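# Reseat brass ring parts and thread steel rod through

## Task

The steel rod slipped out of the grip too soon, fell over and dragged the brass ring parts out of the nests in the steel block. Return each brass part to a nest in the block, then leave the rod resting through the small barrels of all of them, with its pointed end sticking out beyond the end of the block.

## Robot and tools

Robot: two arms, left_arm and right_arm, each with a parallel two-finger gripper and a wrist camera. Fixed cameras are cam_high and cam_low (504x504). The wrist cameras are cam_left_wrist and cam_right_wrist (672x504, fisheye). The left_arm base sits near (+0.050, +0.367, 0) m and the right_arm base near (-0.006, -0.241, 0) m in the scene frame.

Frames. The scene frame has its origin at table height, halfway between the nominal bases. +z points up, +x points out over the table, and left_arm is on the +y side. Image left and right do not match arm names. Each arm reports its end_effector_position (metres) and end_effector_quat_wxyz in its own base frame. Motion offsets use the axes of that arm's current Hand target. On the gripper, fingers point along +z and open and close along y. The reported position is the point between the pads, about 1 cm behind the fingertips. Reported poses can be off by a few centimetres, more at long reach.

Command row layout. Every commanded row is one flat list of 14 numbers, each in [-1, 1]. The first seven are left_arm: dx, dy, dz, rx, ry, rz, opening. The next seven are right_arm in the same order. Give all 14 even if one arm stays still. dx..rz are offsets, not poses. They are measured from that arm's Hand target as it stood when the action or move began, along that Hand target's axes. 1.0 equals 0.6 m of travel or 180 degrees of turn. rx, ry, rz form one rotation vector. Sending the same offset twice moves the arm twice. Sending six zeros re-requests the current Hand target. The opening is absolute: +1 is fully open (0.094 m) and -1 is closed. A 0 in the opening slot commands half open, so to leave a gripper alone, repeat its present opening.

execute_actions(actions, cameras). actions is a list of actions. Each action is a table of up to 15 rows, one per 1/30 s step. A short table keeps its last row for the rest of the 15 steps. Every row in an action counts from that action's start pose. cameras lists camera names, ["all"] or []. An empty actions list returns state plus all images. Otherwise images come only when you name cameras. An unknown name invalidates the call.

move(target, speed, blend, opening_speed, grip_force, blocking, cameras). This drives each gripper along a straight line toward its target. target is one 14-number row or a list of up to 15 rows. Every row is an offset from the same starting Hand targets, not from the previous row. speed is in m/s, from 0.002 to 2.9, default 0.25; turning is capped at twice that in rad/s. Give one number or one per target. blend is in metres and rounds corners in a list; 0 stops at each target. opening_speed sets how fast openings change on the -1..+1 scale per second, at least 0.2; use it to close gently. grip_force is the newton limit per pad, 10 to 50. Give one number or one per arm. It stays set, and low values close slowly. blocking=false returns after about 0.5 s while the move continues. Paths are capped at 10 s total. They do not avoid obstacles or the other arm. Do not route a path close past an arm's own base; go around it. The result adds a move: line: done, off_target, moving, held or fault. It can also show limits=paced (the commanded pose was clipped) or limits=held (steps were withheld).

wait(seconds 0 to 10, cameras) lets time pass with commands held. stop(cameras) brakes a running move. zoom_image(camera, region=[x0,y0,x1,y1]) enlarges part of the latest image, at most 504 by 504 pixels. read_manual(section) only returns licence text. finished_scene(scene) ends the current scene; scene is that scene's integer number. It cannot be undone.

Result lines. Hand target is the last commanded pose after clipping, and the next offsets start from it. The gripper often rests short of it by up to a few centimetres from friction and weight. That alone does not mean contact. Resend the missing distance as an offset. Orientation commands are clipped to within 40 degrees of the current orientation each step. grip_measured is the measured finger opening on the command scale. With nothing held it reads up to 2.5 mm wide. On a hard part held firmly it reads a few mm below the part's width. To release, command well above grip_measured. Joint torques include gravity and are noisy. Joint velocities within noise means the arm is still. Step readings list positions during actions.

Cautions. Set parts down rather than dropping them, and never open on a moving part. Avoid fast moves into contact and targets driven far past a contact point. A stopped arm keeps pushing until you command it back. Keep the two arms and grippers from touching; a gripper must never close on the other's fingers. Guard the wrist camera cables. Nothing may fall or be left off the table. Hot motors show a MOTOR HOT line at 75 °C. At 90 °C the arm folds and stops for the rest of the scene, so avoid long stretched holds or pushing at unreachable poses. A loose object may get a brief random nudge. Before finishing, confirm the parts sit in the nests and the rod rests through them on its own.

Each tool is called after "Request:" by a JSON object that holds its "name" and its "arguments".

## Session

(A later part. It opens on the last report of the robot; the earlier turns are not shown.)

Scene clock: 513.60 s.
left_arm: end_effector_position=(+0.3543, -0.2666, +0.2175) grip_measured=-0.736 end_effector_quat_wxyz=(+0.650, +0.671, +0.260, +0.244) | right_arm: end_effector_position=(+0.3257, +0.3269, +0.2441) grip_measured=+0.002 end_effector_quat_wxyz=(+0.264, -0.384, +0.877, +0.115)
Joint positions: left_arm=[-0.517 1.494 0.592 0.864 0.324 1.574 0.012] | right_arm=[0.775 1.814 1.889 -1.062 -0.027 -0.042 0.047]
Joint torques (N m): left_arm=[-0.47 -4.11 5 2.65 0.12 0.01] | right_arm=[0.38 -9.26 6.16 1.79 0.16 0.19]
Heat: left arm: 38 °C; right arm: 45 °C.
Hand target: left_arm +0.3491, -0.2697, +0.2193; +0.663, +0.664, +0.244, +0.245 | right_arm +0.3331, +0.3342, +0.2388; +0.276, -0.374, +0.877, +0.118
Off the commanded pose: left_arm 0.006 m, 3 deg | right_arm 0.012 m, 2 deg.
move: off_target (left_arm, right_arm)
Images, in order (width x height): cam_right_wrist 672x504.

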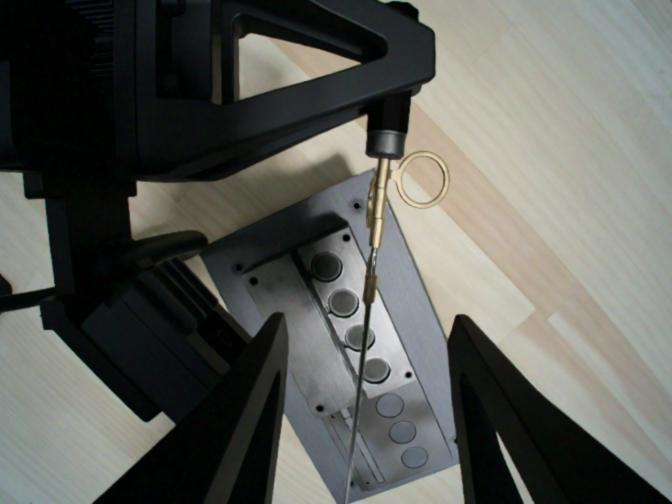

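Request:
{"name": "move", "arguments": {"target": [0,0,0,0,0,0,-0.95,0.003,-0.007,0.043,0,0,0.033,-0.2], "cameras": ["cam_right_wrist","cam_left_wrist","cam_low"], "speed": 0.06}}

Request:
{"name": "zoom_image", "arguments": {"camera": "cam_right_wrist", "region": [220, 130, 500, 500]}}

Scene clock: 532.10 s.
left_arm: end_effector_position=(+0.3543, -0.2666, +0.2175) grip_measured=-0.736 end_effector_quat_wxyz=(+0.650, +0.672, +0.259, +0.245) | right_arm: end_effector_position=(+0.3358, +0.3368, +0.2262) grip_measured=-0.198 end_effector_quat_wxyz=(+0.262, -0.338, +0.894, +0.130)
Joint positions: left_arm=[-0.517 1.494 0.592 0.864 0.324 1.575 0.012] | right_arm=[0.775 1.842 1.845 -0.98 -0.027 0.059 0.038]
Joint torques (N m): left_arm=[-0.49 -4.11 4.93 2.63 0.16 0.02] | right_arm=[-0.65 -9.16 5.83 1.83 0.09 0.19]
Heat: left arm: 39 °C; right arm: 46 °C.
Hand target: left_arm +0.3491, -0.2697, +0.2193; +0.663, +0.664, +0.244, +0.245 | right_arm +0.3453, +0.3409, +0.2165; +0.270, -0.328, +0.896, +0.132
Off the commanded pose: left_arm 0.006 m, 3 deg | right_arm 0.014 m, 2 deg.
move: off_target (left_arm, right_arm)
Images, in order (width x height): cam_low 504x504, cam_left_wrist 672x504, cam_right_wrist 672x504.

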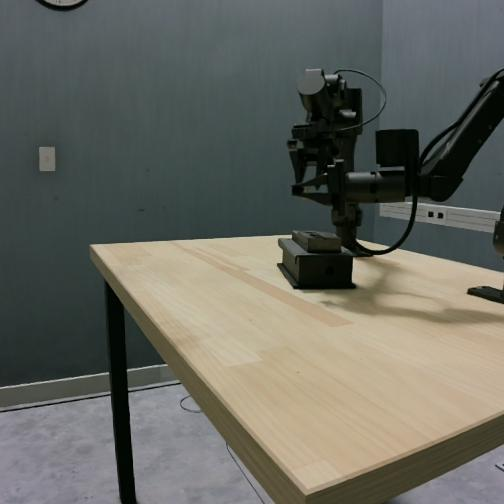

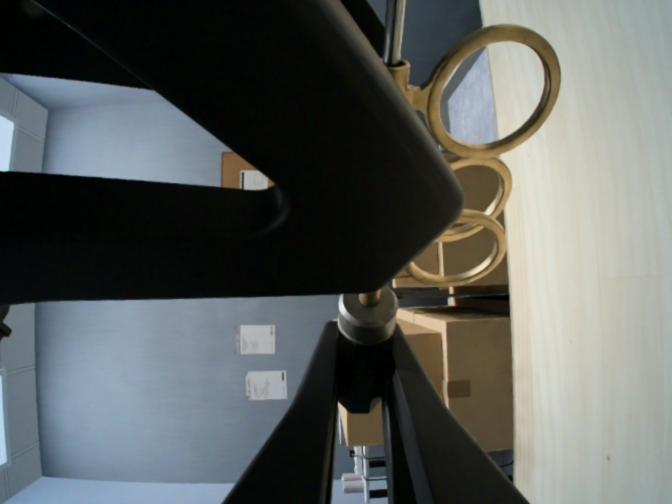

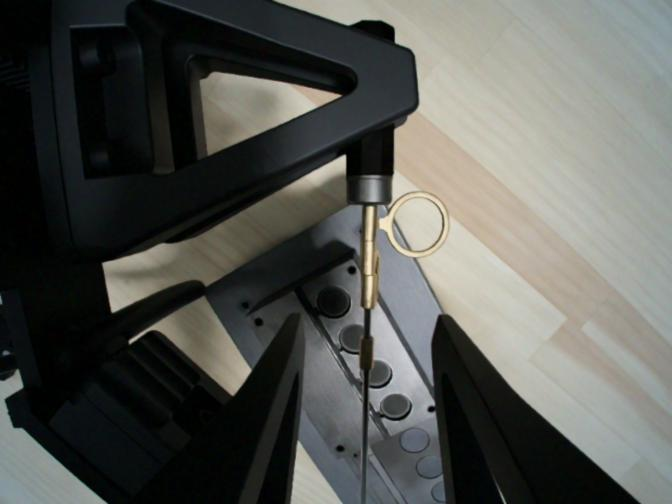

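Scaled by 1.362 from the camera's 672x504 image, which has a finer 960x720 frame.

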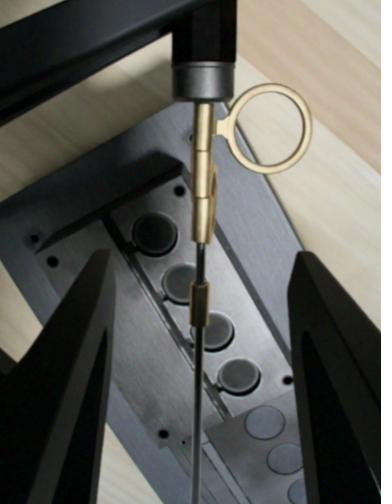

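Request:
{"name": "move", "arguments": {"target": [0,0,0,0,0,0,-0.95,0.002,-0.0025,0.012,0,0,0,-0.5], "cameras": ["cam_right_wrist"], "speed": 0.05}}

Request:
{"name": "move", "arguments": {"target": [0,0,0,0,0,0,-0.95,0,0,0,0,0,0,-0.97], "cameras": ["cam_right_wrist","cam_left_wrist"], "opening_speed": 0.3}}

Scene clock: 547.00 s.
left_arm: end_effector_position=(+0.3543, -0.2666, +0.2175) grip_measured=-0.736 end_effector_quat_wxyz=(+0.650, +0.672, +0.259, +0.245) | right_arm: end_effector_position=(+0.3381, +0.3390, +0.2194) grip_measured=-0.497 end_effector_quat_wxyz=(+0.262, -0.336, +0.895, +0.131)
Joint positions: left_arm=[-0.517 1.494 0.592 0.864 0.324 1.575 0.012] | right_arm=[0.775 1.849 1.827 -0.956 -0.027 0.064 0.024]
Joint torques (N m): left_arm=[-0.43 -4.15 5.09 2.65 0.13 0.02] | right_arm=[-0.95 -9.26 5.94 1.81 0.07 0.14]
Motor temperatures (°C): left_arm=[25 28 37 40 25 23 27] | right_arm=[25 32 39 45 23 24 27]
Heat: left arm: 40 °C; right arm: 45 °C.
Hand target: left_arm +0.3491, -0.2697, +0.2193; +0.663, +0.664, +0.244, +0.245 | right_arm +0.3484, +0.3421, +0.2098; +0.270, -0.328, +0.896, +0.132
Off the commanded pose: left_arm 0.006 m, 3 deg | right_arm 0.014 m, 1 deg.
move: off_target (left_arm, right_arm)
Images, in order (width x height): cam_right_wrist 672x504.

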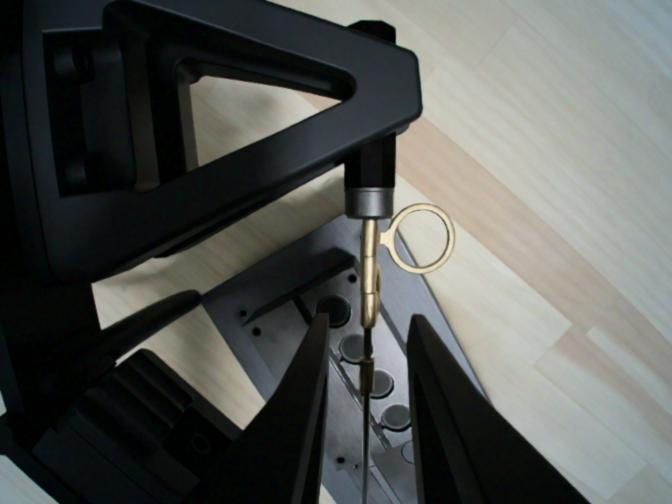

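Scene clock: 549.07 s.
left_arm: end_effector_position=(+0.3543, -0.2666, +0.2175) grip_measured=-0.736 end_effector_quat_wxyz=(+0.650, +0.672, +0.259, +0.245) | right_arm: end_effector_position=(+0.3381, +0.3390, +0.2194) grip_measured=-0.921 end_effector_quat_wxyz=(+0.262, -0.336, +0.895, +0.131)
Joint positions: left_arm=[-0.517 1.494 0.592 0.864 0.324 1.575 0.012] | right_arm=[0.775 1.849 1.827 -0.956 -0.027 0.064 0.004]
Joint torques (N m): left_arm=[-0.46 -4.21 4.97 2.64 0.13 0.05] | right_arm=[-0.9 -9.21 5.93 1.83 0.06 0.15]
Heat: left arm: 40 °C; right arm: 45 °C.
Hand target: left_arm +0.3491, -0.2697, +0.2193; +0.663, +0.664, +0.244, +0.245 | right_arm +0.3484, +0.3421, +0.2098; +0.270, -0.328, +0.896, +0.132
Off the commanded pose: left_arm 0.006 m, 3 deg | right_arm 0.014 m, 1 deg.
move: off_target (left_arm, right_arm)
Images, in order (width x height): cam_left_wrist 672x504, cam_right_wrist 672x504.

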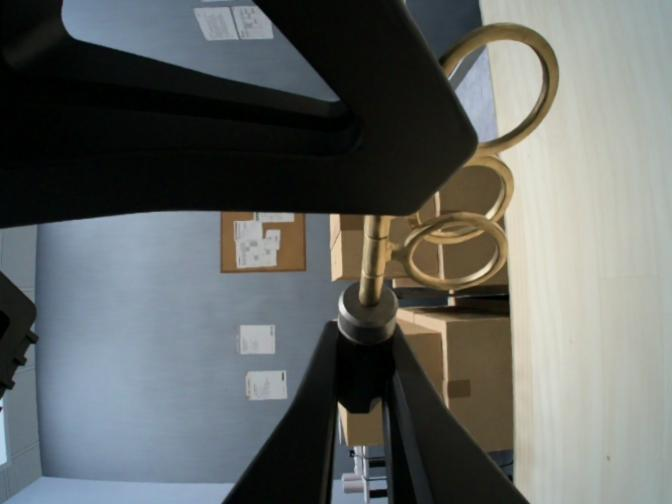

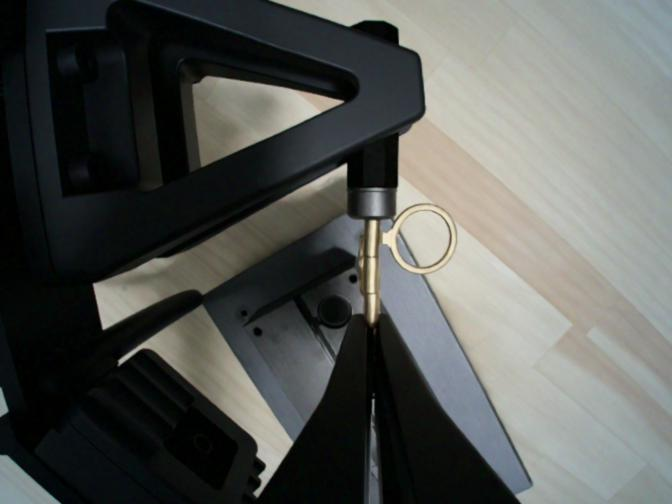

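Request:
{"name": "move", "arguments": {"target": [0,0,0,0,0,0,-0.95,0.028,0,-0.0195,0,0,0,-0.97], "cameras": ["cam_right_wrist","cam_left_wrist"], "speed": 0.04}}

Scene clock: 555.43 s.
left_arm: end_effector_position=(+0.3514, -0.2688, +0.2087) grip_measured=-0.736 end_effector_quat_wxyz=(+0.644, +0.680, +0.256, +0.238) | right_arm: end_effector_position=(+0.3316, +0.3331, +0.2096) grip_measured=-0.921 end_effector_quat_wxyz=(+0.262, -0.337, +0.895, +0.132)
Joint positions: left_arm=[-0.521 1.505 0.582 0.864 0.335 1.584 0.012] | right_arm=[0.775 1.804 1.73 -0.902 -0.028 0.064 0.004]
Joint torques (N m): left_arm=[-0.29 -4.96 5.72 2.64 0.08 -0.06] | right_arm=[-0.61 -12.22 5.55 1.5 0.09 0.19]
Heat: left arm: 40 °C; right arm: 45 °C.
Hand target: left_arm +0.3490, -0.2698, +0.2194; +0.663, +0.664, +0.244, +0.245 | right_arm +0.3330, +0.3286, +0.2099; +0.270, -0.328, +0.896, +0.132
Off the commanded pose: left_arm 0.011 m, 3 deg | right_arm 0.005 m, 1 deg.
move: off_target (left_arm)
Images, in order (width x height): cam_left_wrist 672x504, cam_right_wrist 672x504.

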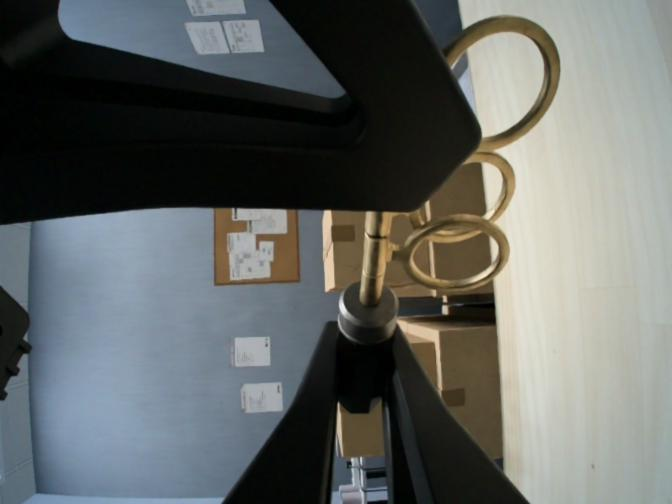

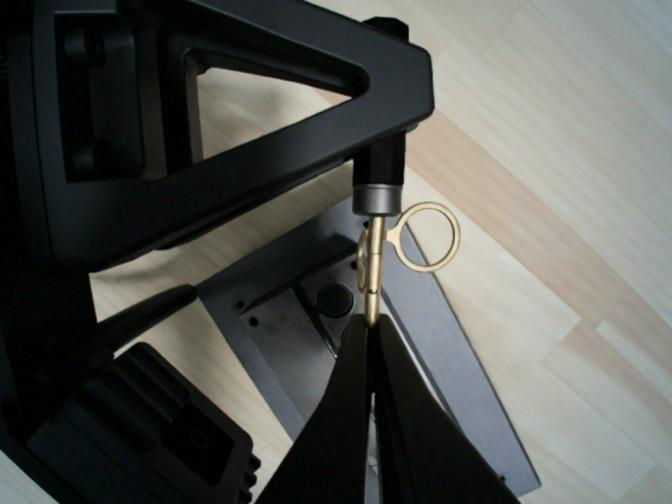

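Request:
{"name": "move", "arguments": {"target": [0,0,0,0,0,0,-0.95,0.010,0,-0.0377,0,0,0,-0.97], "cameras": ["cam_right_wrist","cam_left_wrist"], "speed": 0.04}}

Scene clock: 563.83 s.
left_arm: end_effector_position=(+0.3504, -0.2701, +0.2183) grip_measured=-0.736 end_effector_quat_wxyz=(+0.658, +0.669, +0.247, +0.241) | right_arm: end_effector_position=(+0.3262, +0.3275, +0.2213) grip_measured=-0.922 end_effector_quat_wxyz=(+0.272, -0.335, +0.892, +0.136)
Joint positions: left_arm=[-0.521 1.505 0.582 0.904 0.344 1.575 0.012] | right_arm=[0.775 1.76 1.71 -0.904 -0.027 0.065 0.004]
Joint torques (N m): left_arm=[-0.17 -4.88 5.76 2.23 0.02 -0.06] | right_arm=[-0.69 -13.19 6.24 1.07 0.08 0.15]
Heat: left arm: 40 °C; right arm: 45 °C.
Hand target: left_arm +0.3490, -0.2698, +0.2194; +0.663, +0.664, +0.244, +0.245 | right_arm +0.3202, +0.3162, +0.2250; +0.270, -0.328, +0.896, +0.132
Off the commanded pose: left_arm 0.002 m, 1 deg | right_arm 0.013 m, 1 deg.
move: off_target (right_arm)
Images, in order (width x height): cam_left_wrist 672x504, cam_right_wrist 672x504.

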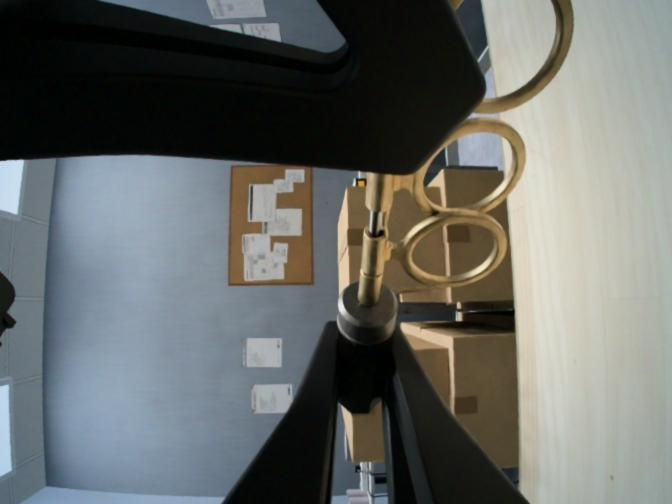

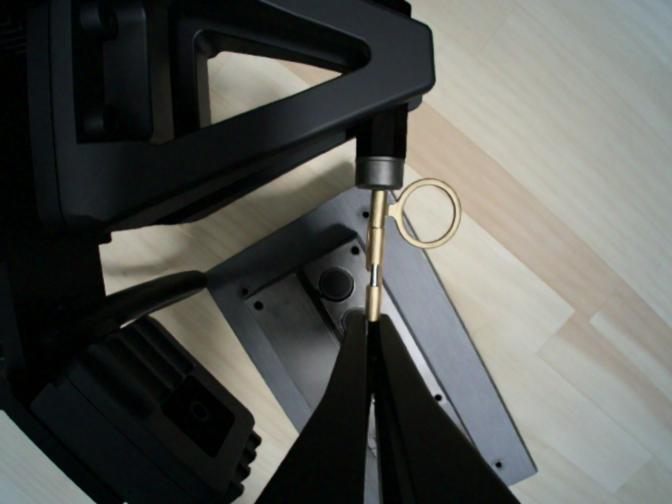

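Request:
{"name": "zoom_image", "arguments": {"camera": "cam_right_wrist", "region": [320, 140, 480, 340]}}

Request:
{"name": "zoom_image", "arguments": {"camera": "cam_left_wrist", "region": [310, 0, 580, 350]}}

Scaled by 2.520 from the camera's 672x504 image, which has a finer 960x720 frame.

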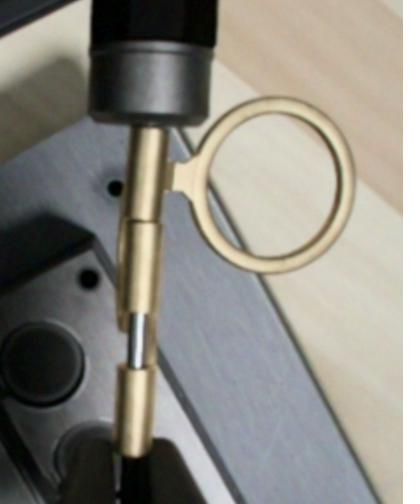

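Scaled by 1.440 from the camera's 672x504 image, which has a finer 960x720 frame.

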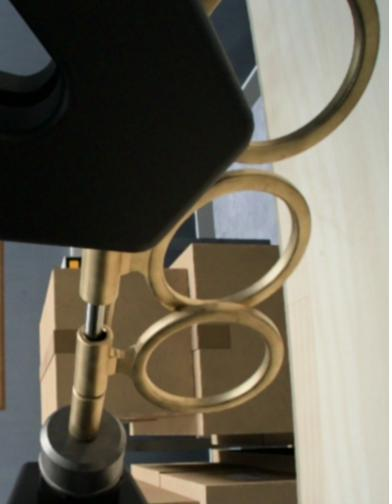

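Request:
{"name": "move", "arguments": {"target": [0,0,0,0,0,0,-0.95,0.034,0,-0.024,0,0,0,-0.97], "cameras": ["cam_right_wrist","cam_left_wrist"], "speed": 0.06}}

Scene clock: 594.87 s.
left_arm: end_effector_position=(+0.3505, -0.2701, +0.2194) grip_measured=-0.736 end_effector_quat_wxyz=(+0.659, +0.668, +0.247, +0.242) | right_arm: end_effector_position=(+0.3058, +0.3094, +0.2219) grip_measured=-0.922 end_effector_quat_wxyz=(+0.267, -0.335, +0.893, +0.138)
Joint positions: left_arm=[-0.521 1.505 0.582 0.909 0.344 1.572 0.012] | right_arm=[0.775 1.66 1.603 -0.904 -0.035 0.067 0.004]
Joint torques (N m): left_arm=[-0.21 -4.78 5.81 2.22 0.02 -0.05] | right_arm=[-0.29 -12.07 6.26 1.15 0.11 0.21]
Heat: left arm: 41 °C; right arm: 41 °C.
Hand target: left_arm +0.3490, -0.2698, +0.2194; +0.663, +0.664, +0.244, +0.245 | right_arm +0.3014, +0.2997, +0.2252; +0.270, -0.328, +0.896, +0.132
Off the commanded pose: left_arm 0.002 m, 1 deg | right_arm 0.011 m, 1 deg.
move: off_target (right_arm)
Images, in order (width x height): cam_left_wrist 672x504, cam_right_wrist 672x504.

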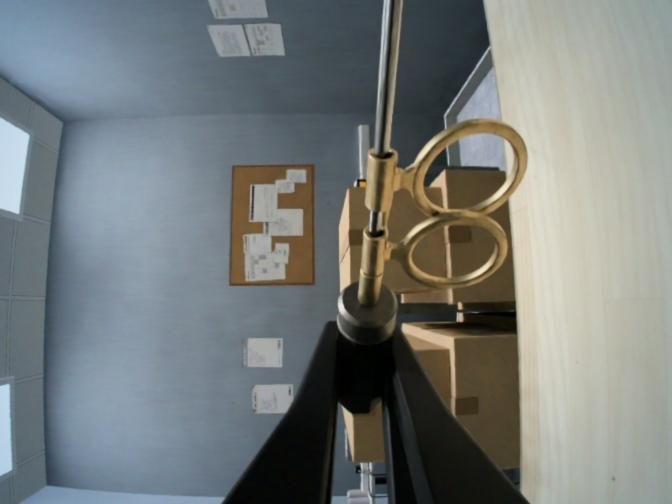

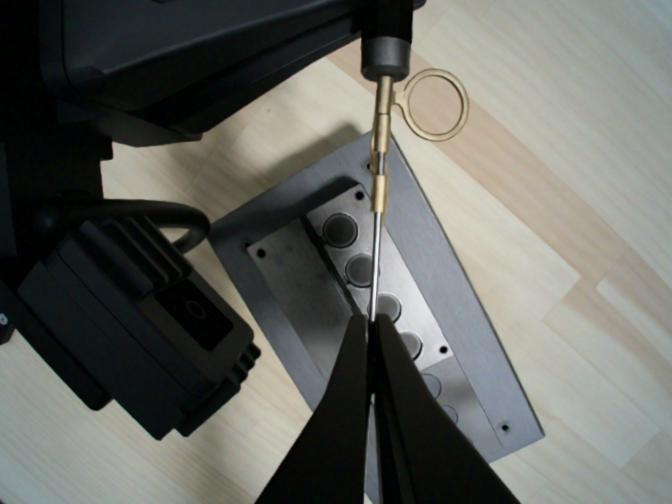

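Request:
{"name": "move", "arguments": {"target": [0,0,0,0,0,0,-0.95,0.014,0,-0.01,0,0,0,-0.97], "cameras": [], "speed": 0.06}}

Request:
{"name": "move", "arguments": {"target": [0,0,0,0,0,0,-0.95,0,0,0,0,0,0,-0.6], "cameras": ["cam_right_wrist"]}}

Request:
{"name": "zoom_image", "arguments": {"camera": "cam_right_wrist", "region": [250, 0, 550, 500]}}

Scene clock: 612.30 s.
left_arm: end_effector_position=(+0.3505, -0.2701, +0.2194) grip_measured=-0.736 end_effector_quat_wxyz=(+0.660, +0.667, +0.248, +0.241) | right_arm: end_effector_position=(+0.2984, +0.3021, +0.2220) grip_measured=-0.922 end_effector_quat_wxyz=(+0.266, -0.335, +0.893, +0.137)
Joint positions: left_arm=[-0.521 1.505 0.582 0.909 0.344 1.571 0.012] | right_arm=[0.775 1.622 1.563 -0.904 -0.035 0.068 0.004]
Joint torques (N m): left_arm=[-0.16 -4.79 5.75 2.23 -0.02 -0.06] | right_arm=[-0.18 -11.69 6.3 1.16 0.11 0.17]
Heat: left arm: 40 °C; right arm: 41 °C.
Hand target: left_arm +0.3490, -0.2698, +0.2194; +0.663, +0.664, +0.244, +0.245 | right_arm +0.2937, +0.2929, +0.2253; +0.270, -0.328, +0.896, +0.132
Off the commanded pose: left_arm 0.002 m, 1 deg | right_arm 0.011 m, 1 deg.
move: off_target (right_arm)
No camera images: "cameras" was empty.

Scene clock: 613.10 s.
left_arm: end_effector_position=(+0.3517, -0.2690, +0.2194) grip_measured=-0.736 end_effector_quat_wxyz=(+0.657, +0.668, +0.247, +0.248) | right_arm: end_effector_position=(+0.2986, +0.3001, +0.2269) grip_measured=-0.603 end_effector_quat_wxyz=(+0.273, -0.333, +0.892, +0.136)
Joint positions: left_arm=[-0.521 1.505 0.582 0.909 0.335 1.581 0.012] | right_arm=[0.775 1.61 1.563 -0.904 -0.025 0.068 0.019]
Joint torques (N m): left_arm=[-0.23 -4.75 5.57 2.21 0 -0.05] | right_arm=[-0.18 -10.51 6.32 1.18 0.12 0.18]
Motor temperatures (°C): left_arm=[25 27 37 40 25 23 27] | right_arm=[25 35 38 40 23 24 29]
Heat: left arm: 40 °C; right arm: 40 °C.
Hand target: left_arm +0.3490, -0.2698, +0.2194; +0.663, +0.664, +0.244, +0.245 | right_arm +0.2937, +0.2929, +0.2253; +0.270, -0.328, +0.896, +0.132
Off the commanded pose: left_arm 0.003 m, 1 deg | right_arm 0.009 m, 1 deg.
move: done
Images, in order (width x height): cam_right_wrist 672x504.

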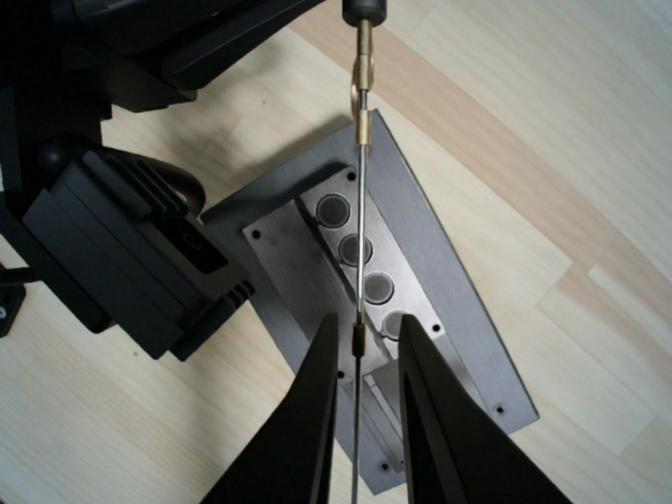

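Scaled by 1.008 from the camera's 672x504 image, which has a finer 960x720 frame.

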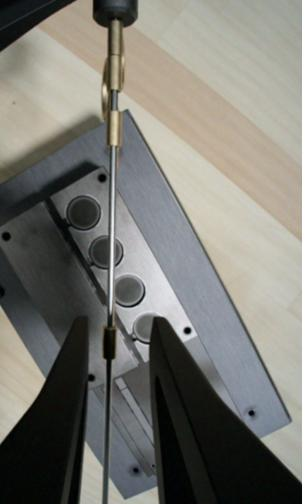

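Request:
{"name": "move", "arguments": {"target": [0,0,0,0,0,0,-0.95,-0.075,0,0.053,0,0,0,-0.3], "cameras": ["cam_right_wrist","cam_left_wrist"], "speed": 0.08}}

Scene clock: 637.80 s.
left_arm: end_effector_position=(+0.3517, -0.2690, +0.2194) grip_measured=-0.736 end_effector_quat_wxyz=(+0.657, +0.668, +0.247, +0.248) | right_arm: end_effector_position=(+0.3303, +0.3311, +0.2178) grip_measured=-0.303 end_effector_quat_wxyz=(+0.270, -0.334, +0.893, +0.134)
Joint positions: left_arm=[-0.521 1.505 0.582 0.909 0.335 1.581 0.012] | right_arm=[0.775 1.784 1.729 -0.904 -0.025 0.067 0.033]
Joint torques (N m): left_arm=[-0.24 -4.72 5.68 2.23 0.02 -0.09] | right_arm=[-0.92 -8.83 13.07 0.94 0.08 0.09]
Heat: left arm: 40 °C; right arm: 40 °C.
Hand target: left_arm +0.3490, -0.2698, +0.2194; +0.663, +0.664, +0.244, +0.245 | right_arm +0.3351, +0.3292, +0.2249; +0.270, -0.328, +0.896, +0.132
Off the commanded pose: left_arm 0.003 m, 1 deg | right_arm 0.009 m, 1 deg.
move: done
Images, in order (width x height): cam_left_wrist 672x504, cam_right_wrist 672x504.

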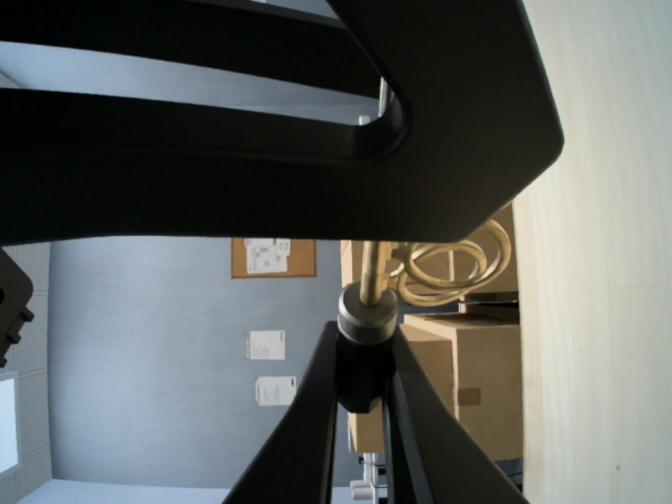

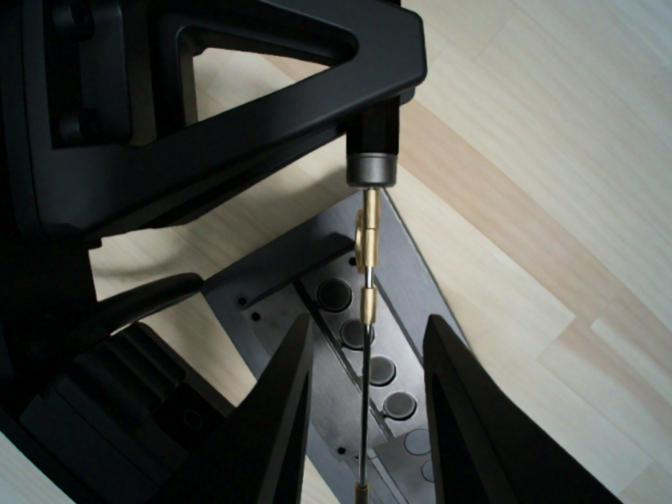

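Request:
{"name": "move", "arguments": {"target": [0,0,0,0,0,0,-0.95,-0.016,0,0.0105,0,0,0,-0.5], "cameras": ["cam_right_wrist"], "speed": 0.05}}

Request:
{"name": "zoom_image", "arguments": {"camera": "cam_right_wrist", "region": [270, 130, 480, 400]}}

Scene clock: 646.80 s.
left_arm: end_effector_position=(+0.3517, -0.2690, +0.2194) grip_measured=-0.736 end_effector_quat_wxyz=(+0.657, +0.668, +0.247, +0.248) | right_arm: end_effector_position=(+0.3415, +0.3402, +0.2214) grip_measured=-0.497 end_effector_quat_wxyz=(+0.277, -0.331, +0.891, +0.137)
Joint positions: left_arm=[-0.521 1.505 0.582 0.909 0.335 1.581 0.012] | right_arm=[0.772 1.83 1.791 -0.904 -0.025 0.068 0.024]
Joint torques (N m): left_arm=[-0.24 -4.81 5.68 2.21 0.03 -0.06] | right_arm=[-0.8 -9.14 12.9 0.84 0.07 0.08]
Heat: left arm: 40 °C; right arm: 42 °C.
Hand target: left_arm +0.3490, -0.2698, +0.2194; +0.663, +0.664, +0.244, +0.245 | right_arm +0.3436, +0.3369, +0.2252; +0.270, -0.328, +0.896, +0.132
Off the commanded pose: left_arm 0.003 m, 1 deg | right_arm 0.006 m, 1 deg.
move: done
Images, in order (width x height): cam_right_wrist 672x504.

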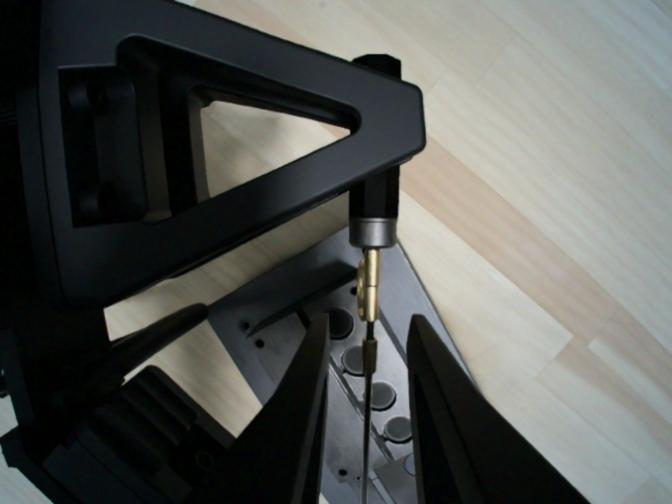

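Scaled by 1.867 from the camera's 672x504 image, which has a finer 960x720 frame.

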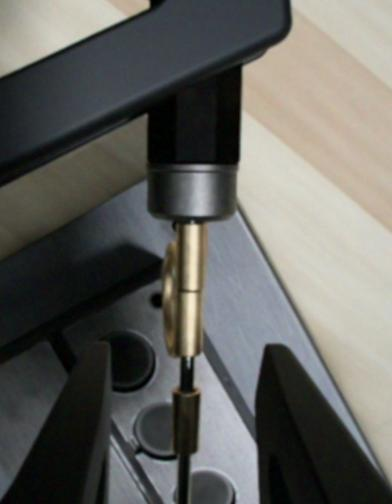

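Request:
{"name": "move", "arguments": {"target": [0,0,0,0,0,0,-0.95,0.003,0,0.004,0,0,0,-0.97], "cameras": [], "opening_speed": 0.4}}

Request:
{"name": "move", "arguments": {"target": [0,0,0,0,0,0,-0.95,0.062,0,-0.045,0,0,0,-0.97], "cameras": ["cam_right_wrist","cam_left_wrist"], "speed": 0.06}}

Scene clock: 656.53 s.
left_arm: end_effector_position=(+0.3517, -0.2690, +0.2194) grip_measured=-0.736 end_effector_quat_wxyz=(+0.657, +0.668, +0.247, +0.248) | right_arm: end_effector_position=(+0.3415, +0.3402, +0.2214) grip_measured=-0.924 end_effector_quat_wxyz=(+0.277, -0.331, +0.891, +0.137)
Joint positions: left_arm=[-0.521 1.505 0.582 0.909 0.335 1.581 0.012] | right_arm=[0.772 1.83 1.791 -0.904 -0.025 0.068 0.004]
Joint torques (N m): left_arm=[-0.16 -4.71 5.68 2.2 0.03 -0.07] | right_arm=[-0.72 -9.29 11.51 0.95 0.06 0.06]
Motor temperatures (°C): left_arm=[25 27 36 41 25 23 27] | right_arm=[25 35 43 38 23 24 28]
Heat: left arm: 41 °C; right arm: 43 °C.
Hand target: left_arm +0.3490, -0.2698, +0.2194; +0.663, +0.664, +0.244, +0.245 | right_arm +0.3434, +0.3369, +0.2222; +0.270, -0.328, +0.896, +0.132
Off the commanded pose: left_arm 0.003 m, 1 deg | right_arm 0.004 m, 1 deg.
move: done
No camera images: "cameras" was empty.

Scene clock: 657.97 s.
left_arm: end_effector_position=(+0.3513, -0.2694, +0.2194) grip_measured=-0.736 end_effector_quat_wxyz=(+0.658, +0.668, +0.247, +0.246) | right_arm: end_effector_position=(+0.3130, +0.3147, +0.2217) grip_measured=-0.924 end_effector_quat_wxyz=(+0.268, -0.333, +0.893, +0.138)
Joint positions: left_arm=[-0.522 1.505 0.582 0.909 0.337 1.58 0.012] | right_arm=[0.772 1.693 1.637 -0.904 -0.035 0.068 0.004]
Joint torques (N m): left_arm=[-0.12 -4.86 5.7 2.21 0.04 -0.06] | right_arm=[-0.16 -11.86 6.2 1.21 0.1 0.16]
Heat: left arm: 41 °C; right arm: 43 °C.
Hand target: left_arm +0.3490, -0.2698, +0.2194; +0.663, +0.664, +0.244, +0.245 | right_arm +0.3090, +0.3066, +0.2233; +0.270, -0.328, +0.896, +0.132
Off the commanded pose: left_arm 0.002 m, 1 deg | right_arm 0.009 m, 1 deg.
move: done
Images, in order (width x height): cam_left_wrist 672x504, cam_right_wrist 672x504.

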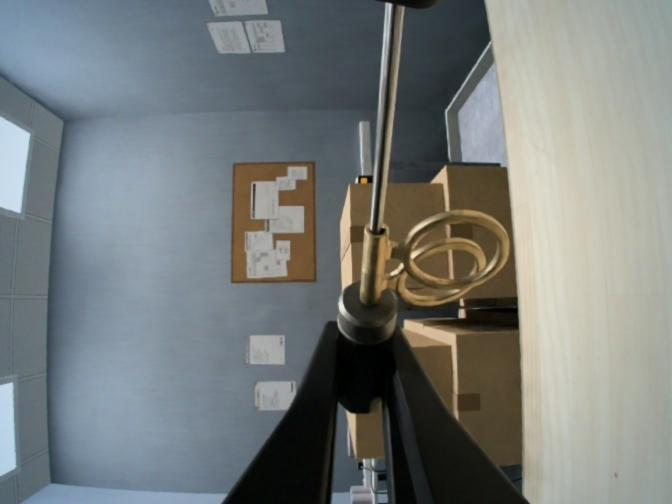

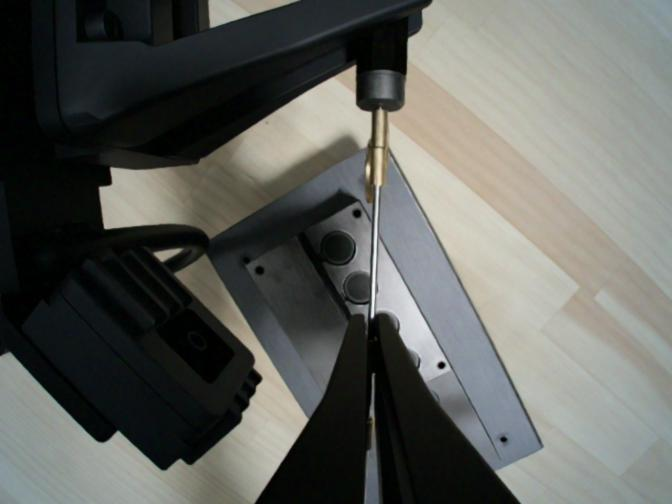

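Request:
{"name": "move", "arguments": {"target": [0,0,0,0,0,0,-0.95,0,0,0,0,0,0,-0.4], "cameras": []}}

Request:
{"name": "move", "arguments": {"target": [0,0,0,0,0,0,-0.95,-0.075,0,0.0526,0,0,0,-0.4], "cameras": ["cam_right_wrist"], "speed": 0.08}}

Request:
{"name": "zoom_image", "arguments": {"camera": "cam_right_wrist", "region": [270, 130, 480, 480]}}

Scene clock: 672.40 s.
left_arm: end_effector_position=(+0.3515, -0.2693, +0.2194) grip_measured=-0.736 end_effector_quat_wxyz=(+0.657, +0.668, +0.247, +0.247) | right_arm: end_effector_position=(+0.3139, +0.3134, +0.2228) grip_measured=-0.402 end_effector_quat_wxyz=(+0.271, -0.332, +0.893, +0.134)
Joint positions: left_arm=[-0.522 1.505 0.582 0.909 0.335 1.581 0.012] | right_arm=[0.772 1.69 1.637 -0.904 -0.025 0.068 0.028]
Joint torques (N m): left_arm=[-0.16 -4.74 5.78 2.19 0.03 -0.09] | right_arm=[-0.18 -11.62 6.12 1.2 0.1 0.13]
Heat: left arm: 41 °C; right arm: 40 °C.
Hand target: left_arm +0.3490, -0.2698, +0.2194; +0.663, +0.664, +0.244, +0.245 | right_arm +0.3090, +0.3066, +0.2232; +0.270, -0.328, +0.896, +0.132
Off the commanded pose: left_arm 0.003 m, 1 deg | right_arm 0.008 m, 1 deg.
move: done
No camera images: "cameras" was empty.

Scene clock: 673.73 s.
left_arm: end_effector_position=(+0.3515, -0.2693, +0.2194) grip_measured=-0.736 end_effector_quat_wxyz=(+0.657, +0.668, +0.247, +0.247) | right_arm: end_effector_position=(+0.3479, +0.3465, +0.2195) grip_measured=-0.402 end_effector_quat_wxyz=(+0.277, -0.331, +0.891, +0.137)
Joint positions: left_arm=[-0.522 1.505 0.582 0.909 0.335 1.581 0.012] | right_arm=[0.772 1.865 1.829 -0.905 -0.025 0.068 0.028]
Joint torques (N m): left_arm=[-0.14 -4.74 5.67 2.21 0.02 -0.06] | right_arm=[-0.83 -9.44 12.88 0.84 0.08 0.09]
Heat: left arm: 41 °C; right arm: 40 °C.
Hand target: left_arm +0.3490, -0.2698, +0.2194; +0.663, +0.664, +0.244, +0.245 | right_arm +0.3502, +0.3429, +0.2230; +0.270, -0.328, +0.896, +0.132
Off the commanded pose: left_arm 0.003 m, 1 deg | right_arm 0.006 m, 1 deg.
move: done
Images, in order (width x height): cam_right_wrist 672x504.

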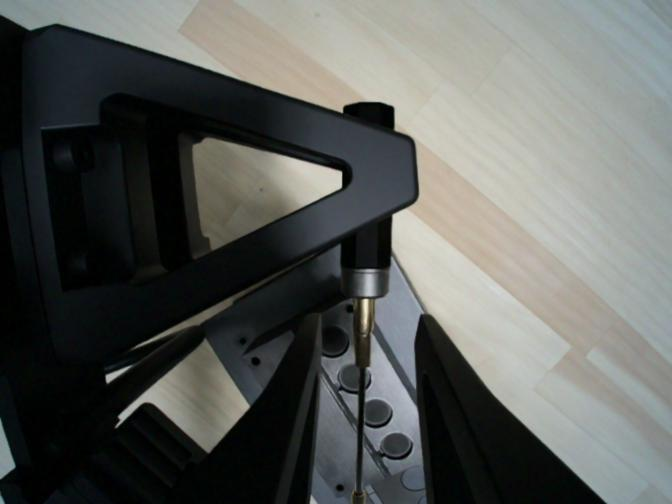

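Scaled by 1.440 from the camera's 672x504 image, which has a finer 960x720 frame.

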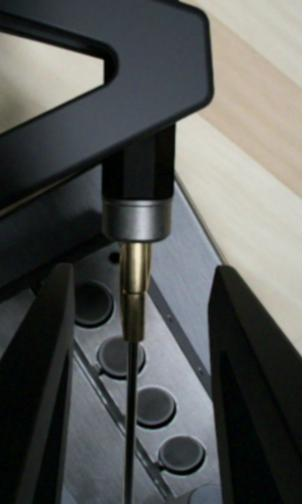

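Request:
{"name": "move", "arguments": {"target": [0,0,0,0,0,0,-0.95,0,0,0.003,0,0,0,-0.97], "cameras": [], "opening_speed": 0.4}}

Request:
{"name": "move", "arguments": {"target": [0,0,0,0,0,0,-0.95,0.0437,0,-0.034,0,0,0,-0.97], "cameras": ["cam_left_wrist"], "speed": 0.06}}

Request:
{"name": "move", "arguments": {"target": [0,0,0,0,0,0,-0.95,0,0,0,0,0,0,-0.4], "cameras": ["cam_right_wrist"]}}

Request:
{"name": "zoom_image", "arguments": {"camera": "cam_right_wrist", "region": [270, 100, 480, 480]}}

Scene clock: 685.00 s.
left_arm: end_effector_position=(+0.3515, -0.2693, +0.2194) grip_measured=-0.736 end_effector_quat_wxyz=(+0.657, +0.668, +0.247, +0.247) | right_arm: end_effector_position=(+0.3479, +0.3465, +0.2195) grip_measured=-0.921 end_effector_quat_wxyz=(+0.277, -0.331, +0.891, +0.137)
Joint positions: left_arm=[-0.522 1.505 0.582 0.909 0.335 1.581 0.012] | right_arm=[0.772 1.865 1.829 -0.905 -0.025 0.068 0.004]
Joint torques (N m): left_arm=[-0.24 -4.89 5.67 2.2 0.03 -0.08] | right_arm=[-0.81 -9.18 12.77 0.9 0.07 0.09]
Heat: left arm: 41 °C; right arm: 43 °C.
Hand target: left_arm +0.3490, -0.2698, +0.2194; +0.663, +0.664, +0.244, +0.245 | right_arm +0.3510, +0.3436, +0.2215; +0.270, -0.328, +0.896, +0.132
Off the commanded pose: left_arm 0.003 m, 1 deg | right_arm 0.005 m, 1 deg.
move: done
No camera images: "cameras" was empty.

Scene clock: 686.17 s.
left_arm: end_effector_position=(+0.3498, -0.2708, +0.2194) grip_measured=-0.736 end_effector_quat_wxyz=(+0.659, +0.669, +0.243, +0.244) | right_arm: end_effector_position=(+0.3320, +0.3318, +0.2202) grip_measured=-0.922 end_effector_quat_wxyz=(+0.272, -0.332, +0.893, +0.136)
Joint positions: left_arm=[-0.522 1.505 0.582 0.909 0.346 1.581 0.012] | right_arm=[0.772 1.788 1.739 -0.905 -0.028 0.068 0.004]
Joint torques (N m): left_arm=[-0.1 -4.7 5.67 2.21 0 -0.06] | right_arm=[-0.49 -13.24 6.24 1.1 0.09 0.12]
Heat: left arm: 41 °C; right arm: 43 °C.
Hand target: left_arm +0.3490, -0.2698, +0.2194; +0.663, +0.664, +0.244, +0.245 | right_arm +0.3261, +0.3216, +0.2233; +0.270, -0.328, +0.896, +0.132
Off the commanded pose: left_arm 0.001 m, 1 deg | right_arm 0.012 m, 1 deg.
move: off_target (right_arm)
Images, in order (width x height): cam_left_wrist 672x504.

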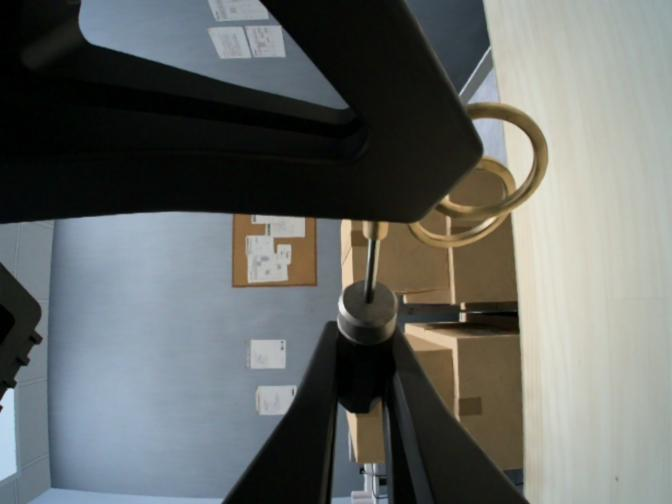

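Scene clock: 686.97 s.
left_arm: end_effector_position=(+0.3511, -0.2697, +0.2194) grip_measured=-0.736 end_effector_quat_wxyz=(+0.658, +0.668, +0.246, +0.247) | right_arm: end_effector_position=(+0.3319, +0.3309, +0.2231) grip_measured=-0.402 end_effector_quat_wxyz=(+0.275, -0.332, +0.892, +0.136)
Joint positions: left_arm=[-0.522 1.505 0.582 0.909 0.337 1.581 0.012] | right_arm=[0.772 1.781 1.739 -0.905 -0.025 0.068 0.028]
Joint torques (N m): left_arm=[-0.08 -4.79 5.82 2.19 -0.01 -0.06] | right_arm=[-0.49 -12.6 6.26 1.11 0.08 0.1]
Heat: left arm: 41 °C; right arm: 42 °C.
Hand target: left_arm +0.3490, -0.2698, +0.2194; +0.663, +0.664, +0.244, +0.245 | right_arm +0.3261, +0.3216, +0.2232; +0.270, -0.328, +0.896, +0.132
Off the commanded pose: left_arm 0.002 m, 1 deg | right_arm 0.011 m, 1 deg.
move: off_target (right_arm)
Images, in order (width x height): cam_right_wrist 672x504.

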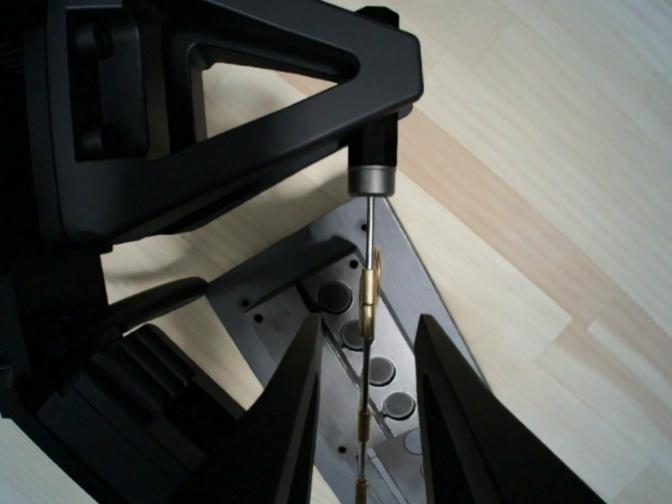

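Scaled by 1.326 from the camera's 672x504 image, which has a finer 960x720 frame.

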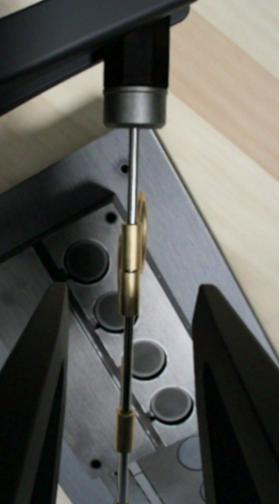

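Request:
{"name": "zoom_image", "arguments": {"camera": "cam_right_wrist", "region": [310, 250, 440, 440]}}

Scaled by 2.653 from the camera's 672x504 image, which has a finer 960x720 frame.

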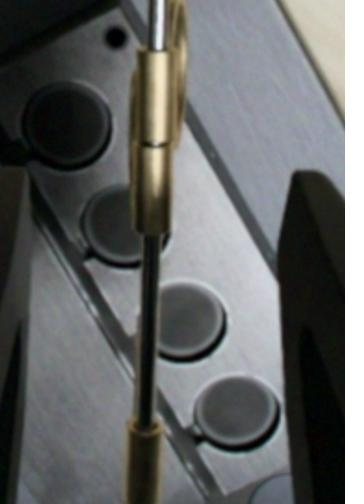

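Request:
{"name": "move", "arguments": {"target": [0,0,0,0,0,0,-0.95,-0.0464,0,0.034,0,0,0,-0.4], "cameras": ["cam_right_wrist"], "speed": 0.07}}

Scene clock: 756.10 s.
left_arm: end_effector_position=(+0.3512, -0.2696, +0.2194) grip_measured=-0.736 end_effector_quat_wxyz=(+0.658, +0.668, +0.246, +0.247) | right_arm: end_effector_position=(+0.3504, +0.3475, +0.2188) grip_measured=-0.402 end_effector_quat_wxyz=(+0.277, -0.331, +0.892, +0.137)
Joint positions: left_arm=[-0.522 1.505 0.582 0.909 0.337 1.581 0.012] | right_arm=[0.77 1.876 1.84 -0.907 -0.025 0.068 0.028]
Joint torques (N m): left_arm=[-0.2 -4.82 5.76 2.21 0.01 -0.06] | right_arm=[-0.69 -9.63 12.89 0.84 0.06 0.08]
Heat: left arm: 41 °C; right arm: 39 °C.
Hand target: left_arm +0.3490, -0.2698, +0.2194; +0.663, +0.664, +0.244, +0.245 | right_arm +0.3520, +0.3444, +0.2224; +0.270, -0.328, +0.896, +0.132
Off the commanded pose: left_arm 0.002 m, 1 deg | right_arm 0.005 m, 1 deg.
move: done
Images, in order (width x height): cam_right_wrist 672x504.

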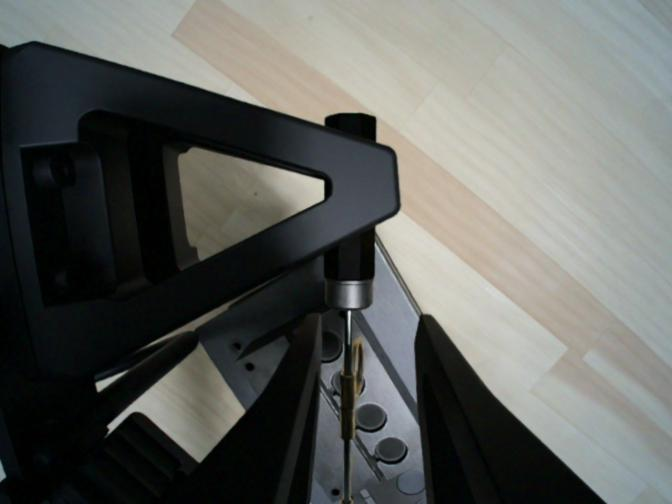

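Request:
{"name": "move", "arguments": {"target": [0,0,0,0,0,0,-0.95,0,0.0095,0,0,0,0,-0.5], "cameras": ["cam_right_wrist"], "speed": 0.07}}

Scene clock: 764.23 s.
left_arm: end_effector_position=(+0.3512, -0.2696, +0.2194) grip_measured=-0.736 end_effector_quat_wxyz=(+0.658, +0.668, +0.246, +0.247) | right_arm: end_effector_position=(+0.3504, +0.3475, +0.2188) grip_measured=-0.497 end_effector_quat_wxyz=(+0.277, -0.331, +0.892, +0.137)
Joint positions: left_arm=[-0.522 1.505 0.582 0.909 0.337 1.581 0.012] | right_arm=[0.77 1.876 1.84 -0.907 -0.025 0.068 0.024]
Joint torques (N m): left_arm=[-0.12 -4.75 5.76 2.21 0.02 -0.04] | right_arm=[0.76 -9.55 13.07 0.84 0.14 0.18]
Heat: left arm: 41 °C; right arm: 42 °C.
Hand target: left_arm +0.3490, -0.2698, +0.2194; +0.663, +0.664, +0.244, +0.245 | right_arm +0.3482, +0.3487, +0.2228; +0.270, -0.328, +0.896, +0.132
Off the commanded pose: left_arm 0.002 m, 1 deg | right_arm 0.005 m, 1 deg.
move: done
Images, in order (width x height): cam_right_wrist 672x504.

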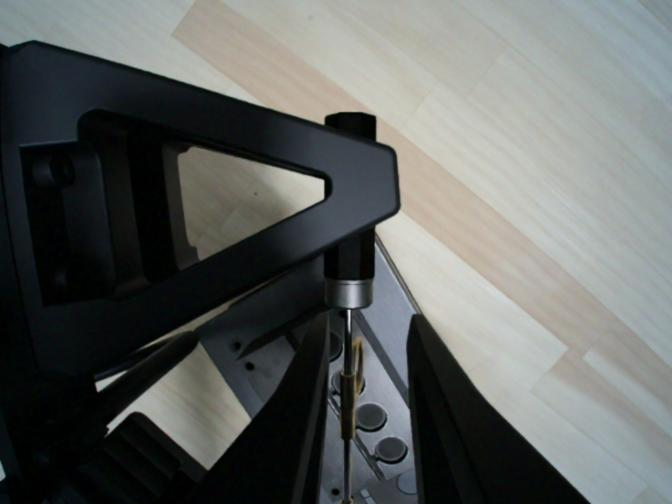

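Stiction; push more.

Request:
{"name": "move", "arguments": {"target": [0,0,0,0,0,0,-0.95,0,0.01,0,0,0,0,-0.5], "cameras": ["cam_right_wrist"], "speed": 0.07}}

Scene clock: 768.53 s.
left_arm: end_effector_position=(+0.3512, -0.2696, +0.2194) grip_measured=-0.736 end_effector_quat_wxyz=(+0.658, +0.668, +0.246, +0.247) | right_arm: end_effector_position=(+0.3461, +0.3529, +0.2209) grip_measured=-0.498 end_effector_quat_wxyz=(+0.279, -0.332, +0.891, +0.139)
Joint positions: left_arm=[-0.522 1.505 0.582 0.909 0.337 1.581 0.012] | right_arm=[0.786 1.877 1.847 -0.908 -0.019 0.079 0.024]
Joint torques (N m): left_arm=[-0.09 -4.82 5.74 2.21 0.02 -0.06] | right_arm=[0.68 -9.39 12.89 0.84 0.15 0.19]
Heat: left arm: 41 °C; right arm: 43 °C.
Hand target: left_arm +0.3490, -0.2698, +0.2194; +0.663, +0.664, +0.244, +0.245 | right_arm +0.3443, +0.3532, +0.2231; +0.270, -0.328, +0.896, +0.132
Off the commanded pose: left_arm 0.002 m, 1 deg | right_arm 0.003 m, 1 deg.
move: done
Images, in order (width x height): cam_right_wrist 672x504.

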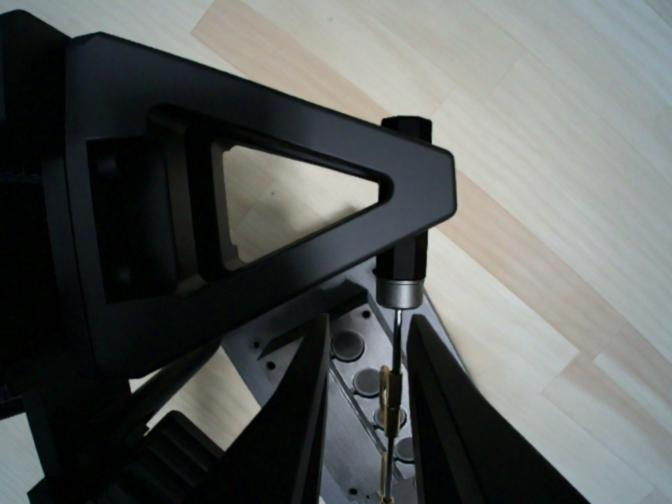

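Request:
{"name": "move", "arguments": {"target": [0,0,0,0,0,0,-0.95,0,-0.011,0,0,0,-0.01,-0.5], "cameras": ["cam_right_wrist"], "speed": 0.07}}

Scene clock: 774.27 s.
left_arm: end_effector_position=(+0.3512, -0.2696, +0.2194) grip_measured=-0.736 end_effector_quat_wxyz=(+0.658, +0.668, +0.246, +0.247) | right_arm: end_effector_position=(+0.3461, +0.3529, +0.2209) grip_measured=-0.498 end_effector_quat_wxyz=(+0.279, -0.336, +0.889, +0.137)
Joint positions: left_arm=[-0.522 1.505 0.582 0.909 0.337 1.581 0.012] | right_arm=[0.786 1.877 1.847 -0.908 -0.019 0.07 0.024]
Joint torques (N m): left_arm=[-0.05 -4.81 5.76 2.2 0.03 -0.06] | right_arm=[-0.98 -9.55 12.49 0.86 0.08 -0.2]
Heat: left arm: 41 °C; right arm: 44 °C.
Hand target: left_arm +0.3490, -0.2698, +0.2194; +0.663, +0.664, +0.244, +0.245 | right_arm +0.3487, +0.3483, +0.2227; +0.272, -0.342, +0.890, +0.128
Off the commanded pose: left_arm 0.002 m, 1 deg | right_arm 0.006 m, 2 deg.
move: done
Images, in order (width x height): cam_right_wrist 672x504.

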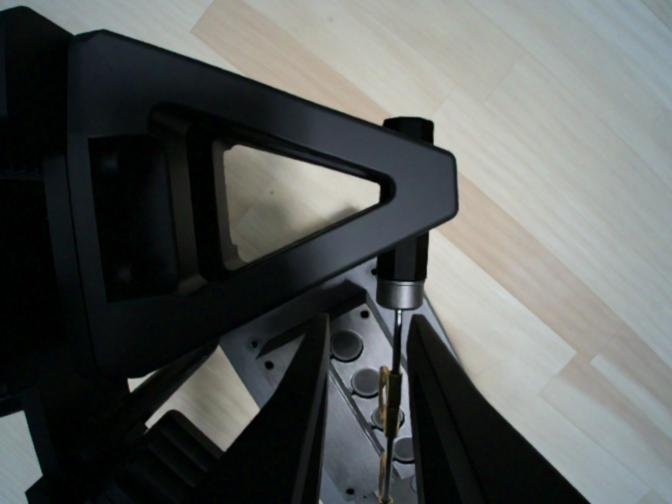

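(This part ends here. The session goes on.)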